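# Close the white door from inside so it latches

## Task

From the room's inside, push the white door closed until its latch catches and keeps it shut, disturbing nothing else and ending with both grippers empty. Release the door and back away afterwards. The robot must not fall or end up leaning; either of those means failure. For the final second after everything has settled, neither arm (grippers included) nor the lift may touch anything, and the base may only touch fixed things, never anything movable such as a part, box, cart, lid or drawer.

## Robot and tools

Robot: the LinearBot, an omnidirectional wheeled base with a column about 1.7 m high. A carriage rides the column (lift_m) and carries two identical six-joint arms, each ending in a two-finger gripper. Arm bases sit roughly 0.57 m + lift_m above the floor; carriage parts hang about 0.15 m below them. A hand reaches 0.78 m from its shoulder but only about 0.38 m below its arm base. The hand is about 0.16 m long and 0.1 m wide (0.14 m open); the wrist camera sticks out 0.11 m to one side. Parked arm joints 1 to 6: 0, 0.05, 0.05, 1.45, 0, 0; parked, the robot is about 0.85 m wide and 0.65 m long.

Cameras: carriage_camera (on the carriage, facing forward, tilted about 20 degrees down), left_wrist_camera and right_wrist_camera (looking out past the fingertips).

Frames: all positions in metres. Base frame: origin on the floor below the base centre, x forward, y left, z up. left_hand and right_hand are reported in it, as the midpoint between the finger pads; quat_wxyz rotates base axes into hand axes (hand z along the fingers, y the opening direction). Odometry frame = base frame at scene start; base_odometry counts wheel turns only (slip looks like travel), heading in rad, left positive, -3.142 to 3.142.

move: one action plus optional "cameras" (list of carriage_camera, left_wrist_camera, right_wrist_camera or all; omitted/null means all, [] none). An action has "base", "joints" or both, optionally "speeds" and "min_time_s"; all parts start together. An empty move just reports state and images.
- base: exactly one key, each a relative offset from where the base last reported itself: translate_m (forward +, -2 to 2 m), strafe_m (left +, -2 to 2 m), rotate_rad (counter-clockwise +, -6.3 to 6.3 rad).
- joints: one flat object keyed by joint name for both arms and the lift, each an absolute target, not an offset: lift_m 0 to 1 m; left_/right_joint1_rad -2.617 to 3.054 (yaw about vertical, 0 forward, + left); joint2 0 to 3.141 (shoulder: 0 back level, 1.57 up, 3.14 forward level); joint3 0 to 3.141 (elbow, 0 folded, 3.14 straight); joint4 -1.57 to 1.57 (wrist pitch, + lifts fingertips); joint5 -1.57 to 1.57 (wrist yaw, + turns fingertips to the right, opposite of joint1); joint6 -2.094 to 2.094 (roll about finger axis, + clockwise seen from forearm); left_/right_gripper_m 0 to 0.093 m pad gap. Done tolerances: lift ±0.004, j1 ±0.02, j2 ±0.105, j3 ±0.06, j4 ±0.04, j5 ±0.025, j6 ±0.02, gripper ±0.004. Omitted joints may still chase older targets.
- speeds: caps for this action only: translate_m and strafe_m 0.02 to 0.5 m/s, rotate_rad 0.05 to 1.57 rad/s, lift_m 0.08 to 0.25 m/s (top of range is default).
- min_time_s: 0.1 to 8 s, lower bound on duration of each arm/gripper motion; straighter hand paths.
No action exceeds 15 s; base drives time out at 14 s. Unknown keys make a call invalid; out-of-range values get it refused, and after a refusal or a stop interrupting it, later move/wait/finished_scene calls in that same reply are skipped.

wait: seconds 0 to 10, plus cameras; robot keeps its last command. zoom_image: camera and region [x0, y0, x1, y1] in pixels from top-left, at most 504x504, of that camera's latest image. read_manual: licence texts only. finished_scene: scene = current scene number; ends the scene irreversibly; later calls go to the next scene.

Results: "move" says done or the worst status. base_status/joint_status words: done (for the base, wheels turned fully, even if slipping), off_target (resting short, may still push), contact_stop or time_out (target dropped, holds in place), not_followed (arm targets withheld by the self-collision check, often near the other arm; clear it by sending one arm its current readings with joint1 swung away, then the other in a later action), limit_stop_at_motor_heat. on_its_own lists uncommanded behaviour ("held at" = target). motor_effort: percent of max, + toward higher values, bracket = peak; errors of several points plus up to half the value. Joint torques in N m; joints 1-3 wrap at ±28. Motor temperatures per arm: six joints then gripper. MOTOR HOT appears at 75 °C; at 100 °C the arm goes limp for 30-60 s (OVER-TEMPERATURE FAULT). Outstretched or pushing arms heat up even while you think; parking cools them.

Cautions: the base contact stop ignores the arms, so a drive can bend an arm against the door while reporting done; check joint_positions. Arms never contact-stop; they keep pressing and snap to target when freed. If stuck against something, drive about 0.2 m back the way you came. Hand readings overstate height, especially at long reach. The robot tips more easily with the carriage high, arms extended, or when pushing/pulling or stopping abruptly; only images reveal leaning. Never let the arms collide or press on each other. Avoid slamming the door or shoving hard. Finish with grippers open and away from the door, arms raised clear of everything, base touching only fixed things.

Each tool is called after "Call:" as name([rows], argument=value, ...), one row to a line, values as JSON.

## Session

Call:
move(joints={"left_gripper_m":0,"right_gripper_m":0,"lift_m":0.16}, cameras=["carriage_camera"])

Scene clock: 1.10 s.
Joint torques (N m): left_arm=[-0.12 3.9 5.56 -0.11 0.1 0.02] | right_arm=[-0.18 3.88 6.08 -0.22 -0.11 -0.06]
Motor temperatures (°C): left_arm=[30 31 34 29 27 30 27] | right_arm=[30 32 32 32 29 29 31]
move: done
base_odometry: x=+0.000 y=+0.000 heading=+0.000
base_status: not commanded
joint_positions: lift_m=+0.160 left_joint1_rad=-0.008 left_joint2_rad=+0.051 left_joint3_rad=+0.041 left_joint4_rad=+1.440 left_joint5_rad=+0.011 left_joint6_rad=+0.011 left_gripper_m=+0.00059 right_joint1_rad=+0.018 right_joint2_rad=+0.067 right_joint3_rad=+0.063 right_joint4_rad=+1.447 right_joint5_rad=+0.039 right_joint6_rad=-0.006 right_gripper_m=+0.00010
joint_status: all done
motor_effort: lift_m=+18(19) drive_wheels=+2(4)
left_hand: x=+0.2518 y=+0.2950 z=+1.1684 quat_wxyz=(+0.997, +0.006, +0.071, +0.001) (m; base frame)
right_hand: x=+0.2485 y=-0.3032 z=+1.1744 quat_wxyz=(+0.998, +0.018, +0.064, +0.005) (m; base frame)
pictures: carriage_camera
Images, in order (width x height): carriage_camera 672x504.

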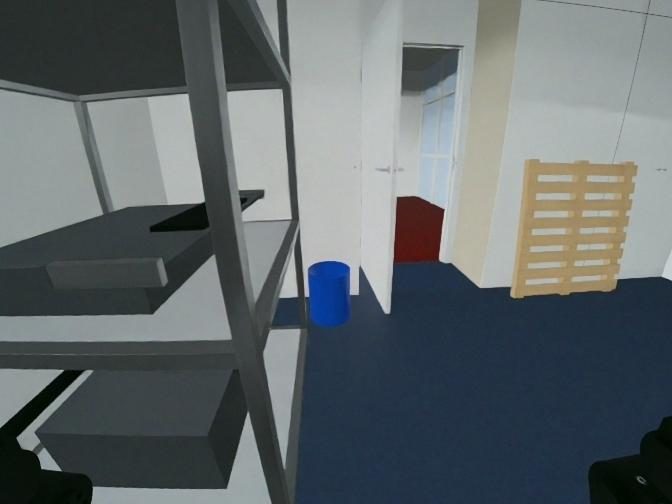

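Call:
move(base={"rotate_rad":0.045}, cameras=[])

Call:
move(base={"strafe_m":-0.64}, cameras=[])

Call:
move(base={"translate_m":0.9}, joints={"left_joint1_rad":0,"left_joint2_rad":1.57,"left_joint3_rad":1.57,"left_joint4_rad":0,"left_joint5_rad":0,"left_joint6_rad":0}, cameras=["carriage_camera","left_wrist_camera"])

Scene clock: 9.20 s.
Joint torques (N m): left_arm=[-0.06 3.88 5.57 -0.1 0.08 0.08] | right_arm=[-0.08 3.82 6.02 -0.21 -0.11 -0.05]
Motor temperatures (°C): left_arm=[30 31 35 29 27 30 27] | right_arm=[30 32 33 32 29 29 31]
move: done
base_odometry: x=+0.000 y=+0.000 heading=+0.045
base_status: done
joint_positions: lift_m=+0.160 left_joint1_rad=-0.008 left_joint2_rad=+0.051 left_joint3_rad=+0.041 left_joint4_rad=+1.440 left_joint5_rad=+0.011 left_joint6_rad=+0.011 left_gripper_m=+0.00059 right_joint1_rad=+0.018 right_joint2_rad=+0.067 right_joint3_rad=+0.063 right_joint4_rad=+1.446 right_joint5_rad=+0.039 right_joint6_rad=-0.006 right_gripper_m=+0.00010
joint_status: not commanded
motor_effort: lift_m=+19(19) drive_wheels=-1(8)
left_hand: x=+0.2518 y=+0.2950 z=+1.1684 quat_wxyz=(+0.997, +0.006, +0.071, +0.001) (m; base frame)
right_hand: x=+0.2485 y=-0.3032 z=+1.1744 quat_wxyz=(+0.998, +0.018, +0.064, +0.005) (m; base frame)
pictures: none
No camera images: "cameras" was empty.

Scene clock: 12.70 s.
Joint torques (N m): left_arm=[-0.31 3.97 5.48 -0.1 0.12 0.09] | right_arm=[0.06 3.82 6.05 -0.21 -0.09 -0.05]
Motor temperatures (°C): left_arm=[30 31 35 29 27 30 27] | right_arm=[30 32 33 32 29 29 31]
move: done
base_odometry: x=+0.028 y=-0.639 heading=+0.044
base_status: done
joint_positions: lift_m=+0.160 left_joint1_rad=-0.007 left_joint2_rad=+0.051 left_joint3_rad=+0.041 left_joint4_rad=+1.440 left_joint5_rad=+0.011 left_joint6_rad=+0.011 left_gripper_m=+0.00059 right_joint1_rad=+0.019 right_joint2_rad=+0.067 right_joint3_rad=+0.063 right_joint4_rad=+1.446 right_joint5_rad=+0.039 right_joint6_rad=-0.006 right_gripper_m=+0.00010
joint_status: not commanded
motor_effort: lift_m=+18(19) drive_wheels=-3(18)
left_hand: x=+0.2518 y=+0.2950 z=+1.1684 quat_wxyz=(+0.997, +0.006, +0.071, +0.001) (m; base frame)
right_hand: x=+0.2486 y=-0.3032 z=+1.1744 quat_wxyz=(+0.998, +0.018, +0.064, +0.005) (m; base frame)
pictures: none
No camera images: "cameras" was empty.

Scene clock: 16.87 s.
Joint torques (N m): left_arm=[0.39 -7.68 9.54 1.93 -0.02 -0.06] | right_arm=[-0.12 3.82 6.09 -0.19 -0.09 -0.04]
Motor temperatures (°C): left_arm=[30 32 36 30 27 30 27] | right_arm=[30 32 33 32 29 29 31]
move: done
base_odometry: x=+0.927 y=-0.600 heading=+0.044
base_status: done
joint_positions: lift_m=+0.160 left_joint1_rad=-0.007 left_joint2_rad=+1.567 left_joint3_rad=+1.542 left_joint4_rad=+0.005 left_joint5_rad=+0.011 left_joint6_rad=+0.011 left_gripper_m=+0.00058 right_joint1_rad=+0.019 right_joint2_rad=+0.067 right_joint3_rad=+0.063 right_joint4_rad=+1.445 right_joint5_rad=+0.039 right_joint6_rad=-0.006 right_gripper_m=+0.00010
joint_status: all done
motor_effort: lift_m=+18(19) drive_wheels=-1(15)
left_hand: x=+0.7265 y=+0.2914 z=+1.1668 quat_wxyz=(+0.700, +0.011, +0.714, -0.003) (m; base frame)
right_hand: x=+0.2488 y=-0.3032 z=+1.1744 quat_wxyz=(+0.998, +0.018, +0.065, +0.005) (m; base frame)
pictures: carriage_camera, left_wrist_camera
Images, in order (width x height): carriage_camera 672x504, left_wrist_camera 672x504.

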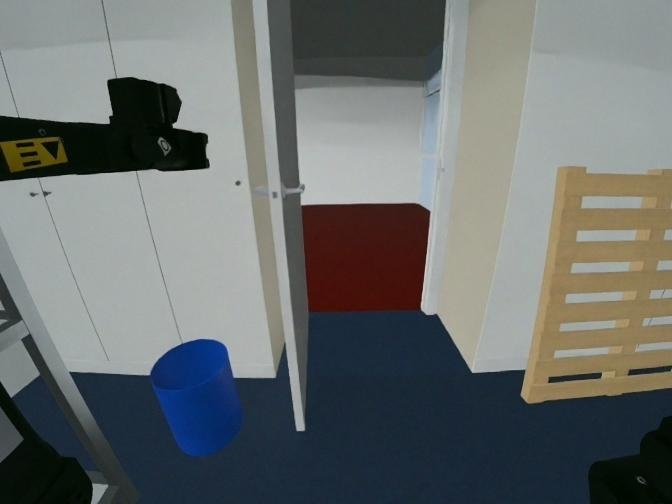

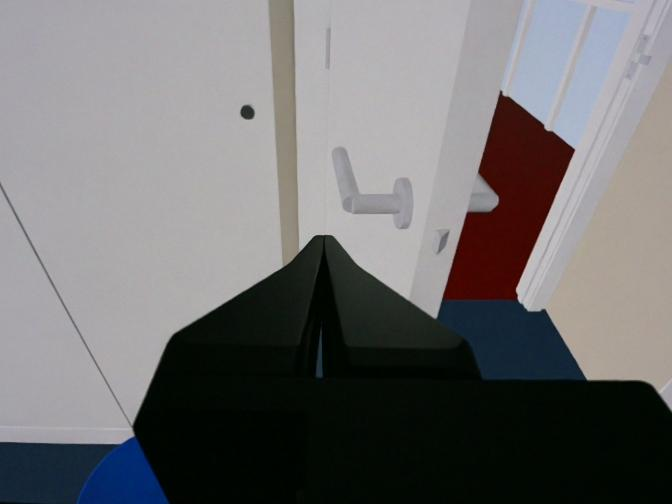

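Call:
move(base={"strafe_m":0.04}, joints={"lift_m":0.21}, cameras=[])

Call:
move(base={"translate_m":0.42}, cameras=[])

Call:
move(joints={"left_joint1_rad":-0.5}, min_time_s=2.5, cameras=[])

Call:
move(base={"strafe_m":-0.38}, speeds={"strafe_m":0.18}, cameras=["carriage_camera"])

Scene clock: 24.07 s.
Joint torques (N m): left_arm=[0.02 -7.84 8.51 2 -0.01 -0.08] | right_arm=[-0.03 3.84 6.06 -0.18 -0.09 -0.04]
Motor temperatures (°C): left_arm=[30 33 39 32 27 30 27] | right_arm=[30 33 33 31 29 29 31]
move: done
base_odometry: x=+0.926 y=-0.560 heading=+0.043
base_status: done
joint_positions: lift_m=+0.210 left_joint1_rad=-0.002 left_joint2_rad=+1.570 left_joint3_rad=+1.553 left_joint4_rad=-0.001 left_joint5_rad=+0.010 left_joint6_rad=+0.011 left_gripper_m=+0.00058 right_joint1_rad=+0.018 right_joint2_rad=+0.067 right_joint3_rad=+0.063 right_joint4_rad=+1.445 right_joint5_rad=+0.039 right_joint6_rad=-0.006 right_gripper_m=+0.00010
joint_status: all done
motor_effort: lift_m=+17(21) drive_wheels=-1(11)
left_hand: x=+0.7266 y=+0.2945 z=+1.2197 quat_wxyz=(+0.701, +0.008, +0.713, +0.000) (m; base frame)
right_hand: x=+0.2488 y=-0.3032 z=+1.2245 quat_wxyz=(+0.998, +0.018, +0.065, +0.005) (m; base frame)
pictures: none
No camera images: "cameras" was empty.

Scene clock: 26.93 s.
Joint torques (N m): left_arm=[-0.02 -8.17 8.53 2 -0.02 -0.06] | right_arm=[-0.09 3.79 6.09 -0.19 -0.09 -0.05]
Motor temperatures (°C): left_arm=[30 33 39 33 27 30 27] | right_arm=[30 33 33 31 29 29 31]
move: done
base_odometry: x=+1.345 y=-0.542 heading=+0.044
base_status: done
joint_positions: lift_m=+0.210 left_joint1_rad=-0.002 left_joint2_rad=+1.571 left_joint3_rad=+1.553 left_joint4_rad=-0.002 left_joint5_rad=+0.010 left_joint6_rad=+0.011 left_gripper_m=+0.00058 right_joint1_rad=+0.018 right_joint2_rad=+0.067 right_joint3_rad=+0.063 right_joint4_rad=+1.445 right_joint5_rad=+0.039 right_joint6_rad=-0.006 right_gripper_m=+0.00010
joint_status: not commanded
motor_effort: lift_m=+17(18) drive_wheels=-1(14)
left_hand: x=+0.7270 y=+0.2945 z=+1.2190 quat_wxyz=(+0.700, +0.008, +0.714, +0.000) (m; base frame)
right_hand: x=+0.2490 y=-0.3032 z=+1.2245 quat_wxyz=(+0.998, +0.018, +0.065, +0.005) (m; base frame)
pictures: none
No camera images: "cameras" was empty.

Scene clock: 29.73 s.
Joint torques (N m): left_arm=[-0.49 -8.13 8.53 2.06 0.28 0.07] | right_arm=[-0.09 3.82 6.11 -0.19 -0.09 -0.04]
Motor temperatures (°C): left_arm=[30 33 40 33 27 30 27] | right_arm=[30 33 33 31 29 29 31]
move: done
base_odometry: x=+1.345 y=-0.542 heading=+0.044
base_status: not commanded
joint_positions: lift_m=+0.210 left_joint1_rad=-0.495 left_joint2_rad=+1.571 left_joint3_rad=+1.553 left_joint4_rad=-0.002 left_joint5_rad=-0.014 left_joint6_rad=-0.001 left_gripper_m=+0.00058 right_joint1_rad=+0.018 right_joint2_rad=+0.067 right_joint3_rad=+0.063 right_joint4_rad=+1.445 right_joint5_rad=+0.039 right_joint6_rad=-0.006 right_gripper_m=+0.00010
joint_status: all done
motor_effort: lift_m=+17(18) drive_wheels=-1(5)
left_hand: x=+0.6667 y=+0.0561 z=+1.2188 quat_wxyz=(+0.680, +0.170, +0.694, -0.167) (m; base frame)
right_hand: x=+0.2490 y=-0.3032 z=+1.2245 quat_wxyz=(+0.998, +0.018, +0.065, +0.005) (m; base frame)
pictures: none
No camera images: "cameras" was empty.

Scene clock: 32.83 s.
Joint torques (N m): left_arm=[-0.34 -7.53 8.44 2.09 0.26 0.05] | right_arm=[-0.12 3.81 6.02 -0.18 -0.1 -0.05]
Motor temperatures (°C): left_arm=[30 34 40 34 28 30 27] | right_arm=[30 33 34 31 29 29 31]
move: done
base_odometry: x=+1.362 y=-0.921 heading=+0.044
base_status: done
joint_positions: lift_m=+0.210 left_joint1_rad=-0.498 left_joint2_rad=+1.566 left_joint3_rad=+1.553 left_joint4_rad=-0.010 left_joint5_rad=-0.014 left_joint6_rad=-0.001 left_gripper_m=+0.00058 right_joint1_rad=+0.019 right_joint2_rad=+0.067 right_joint3_rad=+0.063 right_joint4_rad=+1.445 right_joint5_rad=+0.039 right_joint6_rad=-0.006 right_gripper_m=+0.00010
joint_status: not commanded
motor_effort: lift_m=+17(18) drive_wheels=+0(12)
left_hand: x=+0.6646 y=+0.0556 z=+1.2194 quat_wxyz=(+0.679, +0.171, +0.694, -0.168) (m; base frame)
right_hand: x=+0.2490 y=-0.3032 z=+1.2245 quat_wxyz=(+0.998, +0.018, +0.065, +0.005) (m; base frame)
pictures: carriage_camera
Images, in order (width x height): carriage_camera 672x504.

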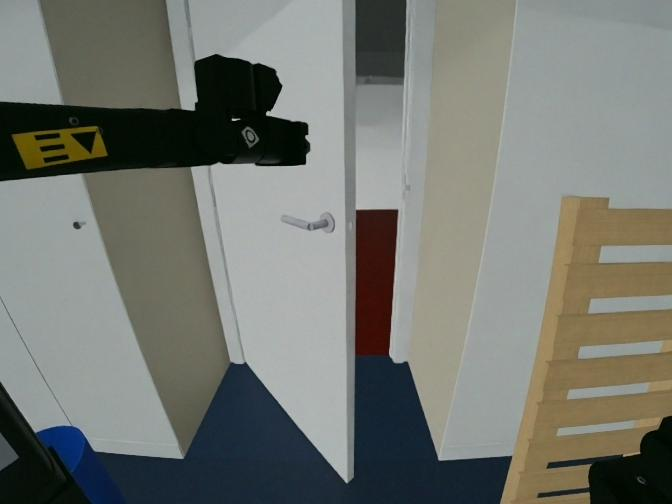

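Call:
move(base={"translate_m":-0.12}, joints={"left_joint1_rad":0,"left_joint2_rad":0.05,"left_joint3_rad":0.05,"left_joint4_rad":1.45,"left_joint5_rad":0,"left_joint6_rad":0}, cameras=[])

Call:
move(base={"strafe_m":0.12}, joints={"right_joint1_rad":0.8,"right_joint2_rad":1.57,"right_joint3_rad":1.57,"right_joint4_rad":0,"right_joint5_rad":0,"right_joint6_rad":0}, cameras=[])

Call:
move(base={"translate_m":0.55}, speeds={"translate_m":0.2}, cameras=["carriage_camera"])

Scene clock: 41.33 s.
Joint torques (N m): left_arm=[0.35 3 4.68 0.08 0.24 0.06] | right_arm=[-0.18 3.89 6.04 -0.24 -0.1 -0.04]
Motor temperatures (°C): left_arm=[30 34 41 35 28 30 28] | right_arm=[30 33 34 31 29 29 31]
move: done
base_odometry: x=+1.242 y=-0.927 heading=+0.044
base_status: done
joint_positions: lift_m=+0.210 left_joint1_rad=-0.006 left_joint2_rad=+0.056 left_joint3_rad=+0.057 left_joint4_rad=+1.433 left_joint5_rad=-0.011 left_joint6_rad=-0.001 left_gripper_m=+0.00058 right_joint1_rad=+0.019 right_joint2_rad=+0.067 right_joint3_rad=+0.063 right_joint4_rad=+1.445 right_joint5_rad=+0.039 right_joint6_rad=-0.006 right_gripper_m=+0.00010
joint_status: all done
motor_effort: lift_m=+18(18) drive_wheels=+1(13)
left_hand: x=+0.2502 y=+0.2989 z=+1.2228 quat_wxyz=(+0.998, -0.005, +0.069, -0.003) (m; base frame)
right_hand: x=+0.2488 y=-0.3032 z=+1.2245 quat_wxyz=(+0.998, +0.018, +0.065, +0.005) (m; base frame)
pictures: none
No camera images: "cameras" was empty.

Scene clock: 43.20 s.
Joint torques (N m): left_arm=[0.2 3.04 4.48 0.04 0.24 0.03] | right_arm=[0.25 -7.2 10.86 2.14 -0.16 0.04]
Motor temperatures (°C): left_arm=[30 34 41 34 28 30 28] | right_arm=[30 33 34 31 29 29 31]
move: done
base_odometry: x=+1.237 y=-0.807 heading=+0.044
base_status: done
joint_positions: lift_m=+0.210 left_joint1_rad=-0.005 left_joint2_rad=+0.056 left_joint3_rad=+0.057 left_joint4_rad=+1.437 left_joint5_rad=-0.011 left_joint6_rad=-0.001 left_gripper_m=+0.00058 right_joint1_rad=+0.795 right_joint2_rad=+1.567 right_joint3_rad=+1.541 right_joint4_rad=+0.012 right_joint5_rad=+0.010 right_joint6_rad=-0.006 right_gripper_m=+0.00009
joint_status: all done
motor_effort: lift_m=+18(18) drive_wheels=-2(12)
left_hand: x=+0.2492 y=+0.2988 z=+1.2229 quat_wxyz=(+0.998, -0.005, +0.067, -0.003) (m; base frame)
right_hand: x=+0.5744 y=+0.0667 z=+1.2182 quat_wxyz=(+0.649, -0.275, +0.657, +0.266) (m; base frame)
pictures: none
No camera images: "cameras" was empty.

Scene clock: 47.03 s.
Joint torques (N m): left_arm=[0.38 3.21 4.6 0.01 0.23 0.03] | right_arm=[-0.58 -7.2 10.62 2.16 0.04 -0.06]
Motor temperatures (°C): left_arm=[30 34 40 33 28 30 28] | right_arm=[30 34 35 32 29 29 31]
move: done
base_odometry: x=+1.786 y=-0.782 heading=+0.045
base_status: done
joint_positions: lift_m=+0.210 left_joint1_rad=-0.005 left_joint2_rad=+0.056 left_joint3_rad=+0.057 left_joint4_rad=+1.441 left_joint5_rad=-0.011 left_joint6_rad=-0.001 left_gripper_m=+0.00058 right_joint1_rad=+0.804 right_joint2_rad=+1.567 right_joint3_rad=+1.542 right_joint4_rad=+0.006 right_joint5_rad=-0.012 right_joint6_rad=+0.002 right_gripper_m=+0.00009
joint_status: not commanded
motor_effort: lift_m=+18(18) drive_wheels=-2(13)
left_hand: x=+0.2481 y=+0.2988 z=+1.2231 quat_wxyz=(+0.998, -0.005, +0.064, -0.003) (m; base frame)
right_hand: x=+0.5683 y=+0.0726 z=+1.2171 quat_wxyz=(+0.642, -0.283, +0.656, +0.278) (m; base frame)
pictures: carriage_camera
Images, in order (width x height): carriage_camera 672x504.

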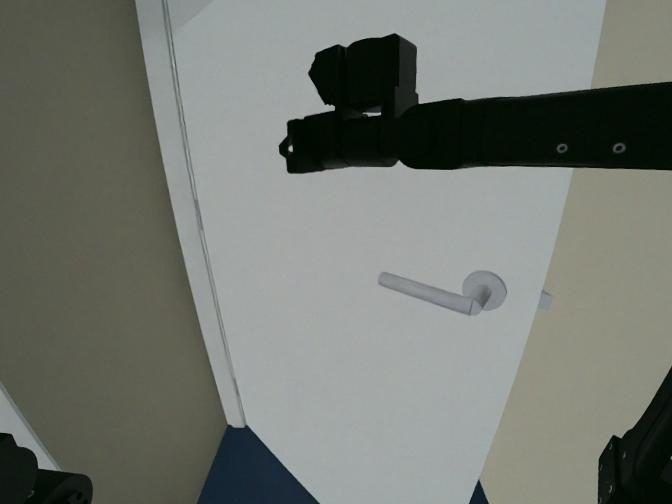

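Call:
move(base={"translate_m":0.05}, joints={"right_joint1_rad":0.0}, min_time_s=3, cameras=[])

Call:
move(base={"translate_m":0.13}, speeds={"translate_m":0.1}, cameras=["carriage_camera"])

Scene clock: 55.67 s.
Joint torques (N m): left_arm=[0.28 3.03 4.55 -0.02 0.22 0.06] | right_arm=[-0.77 -7.3 10.74 2.19 0.05 -0.13]
Motor temperatures (°C): left_arm=[30 33 40 32 28 30 28] | right_arm=[30 35 37 34 29 29 31]
move: done
base_odometry: x=+1.836 y=-0.780 heading=+0.045
base_status: done
joint_positions: lift_m=+0.210 left_joint1_rad=-0.005 left_joint2_rad=+0.056 left_joint3_rad=+0.057 left_joint4_rad=+1.443 left_joint5_rad=-0.011 left_joint6_rad=-0.001 left_gripper_m=+0.00058 right_joint1_rad=+0.007 right_joint2_rad=+1.567 right_joint3_rad=+1.542 right_joint4_rad=+0.003 right_joint5_rad=-0.011 right_joint6_rad=+0.007 right_gripper_m=+0.00009
joint_status: all done
motor_effort: lift_m=+18(18) drive_wheels=+2(12)
left_hand: x=+0.2477 y=+0.2988 z=+1.2231 quat_wxyz=(+0.998, -0.005, +0.063, -0.003) (m; base frame)
right_hand: x=+0.7264 y=-0.2916 z=+1.2165 quat_wxyz=(+0.699, -0.004, +0.715, +0.009) (m; base frame)
pictures: none
No camera images: "cameras" was empty.

Scene clock: 57.63 s.
Joint torques (N m): left_arm=[0.21 3.1 4.55 -0.03 0.21 0.08] | right_arm=[-0.84 -7.49 10.82 2.23 0.04 -0.11]
Motor temperatures (°C): left_arm=[30 33 39 32 28 30 28] | right_arm=[30 35 37 34 29 29 31]
move: done
base_odometry: x=+1.966 y=-0.774 heading=+0.045
base_status: done
joint_positions: lift_m=+0.210 left_joint1_rad=-0.005 left_joint2_rad=+0.056 left_joint3_rad=+0.057 left_joint4_rad=+1.444 left_joint5_rad=-0.011 left_joint6_rad=-0.001 left_gripper_m=+0.00058 right_joint1_rad=+0.007 right_joint2_rad=+1.567 right_joint3_rad=+1.543 right_joint4_rad=+0.002 right_joint5_rad=-0.011 right_joint6_rad=+0.007 right_gripper_m=+0.00009
joint_status: not commanded
motor_effort: lift_m=+17(18) drive_wheels=-1(13)
left_hand: x=+0.2475 y=+0.2988 z=+1.2231 quat_wxyz=(+0.998, -0.005, +0.063, -0.003) (m; base frame)
right_hand: x=+0.7263 y=-0.2916 z=+1.2168 quat_wxyz=(+0.699, -0.004, +0.715, +0.009) (m; base frame)
pictures: carriage_camera
Images, in order (width x height): carriage_camera 672x504.

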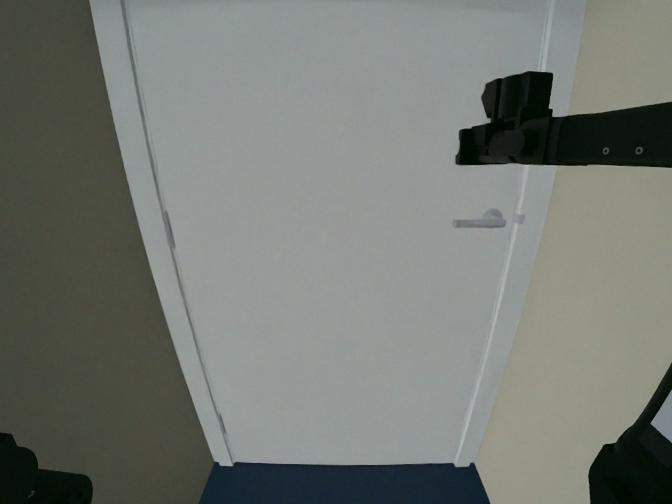

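Call:
move(base={"translate_m":0.1}, speeds={"translate_m":0.06}, cameras=["carriage_camera"])

Scene clock: 63.40 s.
Joint torques (N m): left_arm=[0.35 3.18 4.45 -0.04 0.24 0.06] | right_arm=[-0.94 5.78 10.3 5.24 0.02 -0.13]
Motor temperatures (°C): left_arm=[30 33 39 32 28 30 28] | right_arm=[30 35 37 36 29 29 31]
move: done
base_odometry: x=+2.066 y=-0.769 heading=+0.045
base_status: done
joint_positions: lift_m=+0.210 left_joint1_rad=-0.005 left_joint2_rad=+0.056 left_joint3_rad=+0.057 left_joint4_rad=+1.445 left_joint5_rad=-0.011 left_joint6_rad=-0.001 left_gripper_m=+0.00058 right_joint1_rad=+0.007 right_joint2_rad=+1.434 right_joint3_rad=+1.543 right_joint4_rad=-0.273 right_joint5_rad=-0.011 right_joint6_rad=+0.007 right_gripper_m=+0.00009
joint_status: not commanded
motor_effort: lift_m=+17(18) drive_wheels=+8(14)
left_hand: x=+0.2473 y=+0.2988 z=+1.2232 quat_wxyz=(+0.998, -0.005, +0.063, -0.003) (m; base frame)
right_hand: x=+0.6788 y=-0.2920 z=+1.2117 quat_wxyz=(+0.647, -0.004, +0.763, +0.009) (m; base frame)
pictures: carriage_camera
Images, in order (width x height): carriage_camera 672x504.

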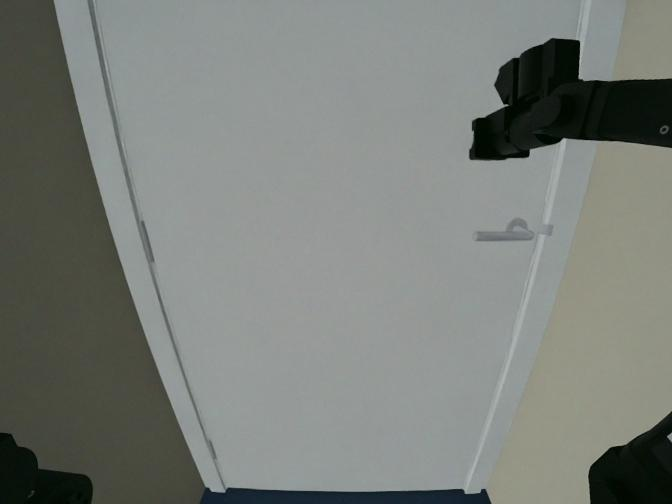

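Call:
move(base={"translate_m":0.045}, speeds={"translate_m":0.06}, cameras=[])

Call:
move(base={"translate_m":-0.4}, cameras=[])

Call:
move(joints={"right_joint1_rad":0,"right_joint2_rad":0.05,"right_joint3_rad":0.05,"right_joint4_rad":1.45}, cameras=["carriage_camera"])

Call:
zoom_image(camera="carriage_camera", region=[390, 120, 570, 260])

Scene clock: 69.97 s.
Joint torques (N m): left_arm=[0.12 3.02 4.55 -0.1 0.25 0.08] | right_arm=[-0.79 14.69 6.78 7.69 0.06 -0.12]
Motor temperatures (°C): left_arm=[30 33 39 31 28 30 28] | right_arm=[30 35 38 47 29 29 31]
move: done
base_odometry: x=+2.110 y=-0.767 heading=+0.045
base_status: done
joint_positions: lift_m=+0.210 left_joint1_rad=-0.005 left_joint2_rad=+0.056 left_joint3_rad=+0.057 left_joint4_rad=+1.445 left_joint5_rad=-0.011 left_joint6_rad=-0.001 left_gripper_m=+0.00058 right_joint1_rad=+0.007 right_joint2_rad=+1.348 right_joint3_rad=+1.577 right_joint4_rad=-0.501 right_joint5_rad=-0.014 right_joint6_rad=+0.007 right_gripper_m=+0.00009
joint_status: not commanded
motor_effort: lift_m=+18(18) drive_wheels=+13(19)
left_hand: x=+0.2471 y=+0.2988 z=+1.2232 quat_wxyz=(+0.998, -0.005, +0.062, -0.003) (m; base frame)
right_hand: x=+0.6385 y=-0.2918 z=+1.2099 quat_wxyz=(+0.605, -0.004, +0.796, +0.010) (m; base frame)
pictures: none
No camera images: "cameras" was empty.

Scene clock: 72.90 s.
Joint torques (N m): left_arm=[0.44 3.12 4.55 -0.06 0.21 0.05] | right_arm=[-0.8 -8.29 7.68 2.37 0.04 -0.12]
Motor temperatures (°C): left_arm=[30 33 39 31 28 30 28] | right_arm=[30 36 38 47 29 29 31]
move: done
base_odometry: x=+1.711 y=-0.785 heading=+0.045
base_status: done
joint_positions: lift_m=+0.210 left_joint1_rad=-0.005 left_joint2_rad=+0.056 left_joint3_rad=+0.056 left_joint4_rad=+1.446 left_joint5_rad=-0.010 left_joint6_rad=-0.001 left_gripper_m=+0.00058 right_joint1_rad=+0.007 right_joint2_rad=+1.577 right_joint3_rad=+1.572 right_joint4_rad=-0.008 right_joint5_rad=-0.012 right_joint6_rad=+0.007 right_gripper_m=+0.00009
joint_status: not commanded
motor_effort: lift_m=+18(18) drive_wheels=+1(14)
left_hand: x=+0.2475 y=+0.2987 z=+1.2228 quat_wxyz=(+0.998, -0.005, +0.063, -0.003) (m; base frame)
right_hand: x=+0.7277 y=-0.2914 z=+1.2243 quat_wxyz=(+0.703, -0.004, +0.711, +0.009) (m; base frame)
pictures: none
No camera images: "cameras" was empty.

Scene clock: 74.83 s.
Joint torques (N m): left_arm=[0.32 3.18 4.71 -0.06 0.21 0.05] | right_arm=[-0.77 3.12 4.9 -0.08 0.03 -0.11]
Motor temperatures (°C): left_arm=[30 33 39 31 28 30 28] | right_arm=[30 36 38 46 29 29 31]
move: done
base_odometry: x=+1.711 y=-0.785 heading=+0.045
base_status: not commanded
joint_positions: lift_m=+0.210 left_joint1_rad=-0.005 left_joint2_rad=+0.056 left_joint3_rad=+0.056 left_joint4_rad=+1.446 left_joint5_rad=-0.010 left_joint6_rad=-0.001 left_gripper_m=+0.00058 right_joint1_rad=+0.007 right_joint2_rad=+0.057 right_joint3_rad=+0.059 right_joint4_rad=+1.438 right_joint5_rad=-0.012 right_joint6_rad=+0.007 right_gripper_m=+0.00009
joint_status: all done
motor_effort: lift_m=+18(18) drive_wheels=+1(3)
left_hand: x=+0.2475 y=+0.2987 z=+1.2228 quat_wxyz=(+0.998, -0.005, +0.063, -0.003) (m; base frame)
right_hand: x=+0.2486 y=-0.2948 z=+1.2235 quat_wxyz=(+0.998, -0.006, +0.065, +0.007) (m; base frame)
pictures: carriage_camera
Images, in order (width x height): carriage_camera 672x504.

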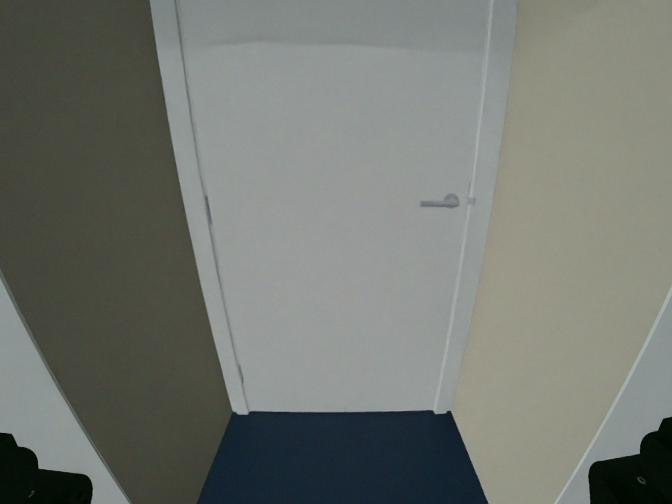

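Scaled by 2.800 from the camera's 672x504 image, which has a finer 960x720 frame.

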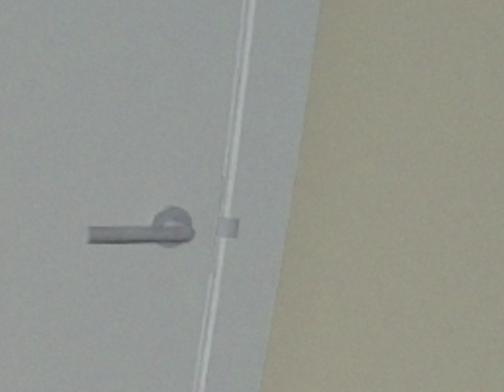

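Matches the latched appearance.

Call:
finished_scene(scene=3)

The scene is finished: the task was done.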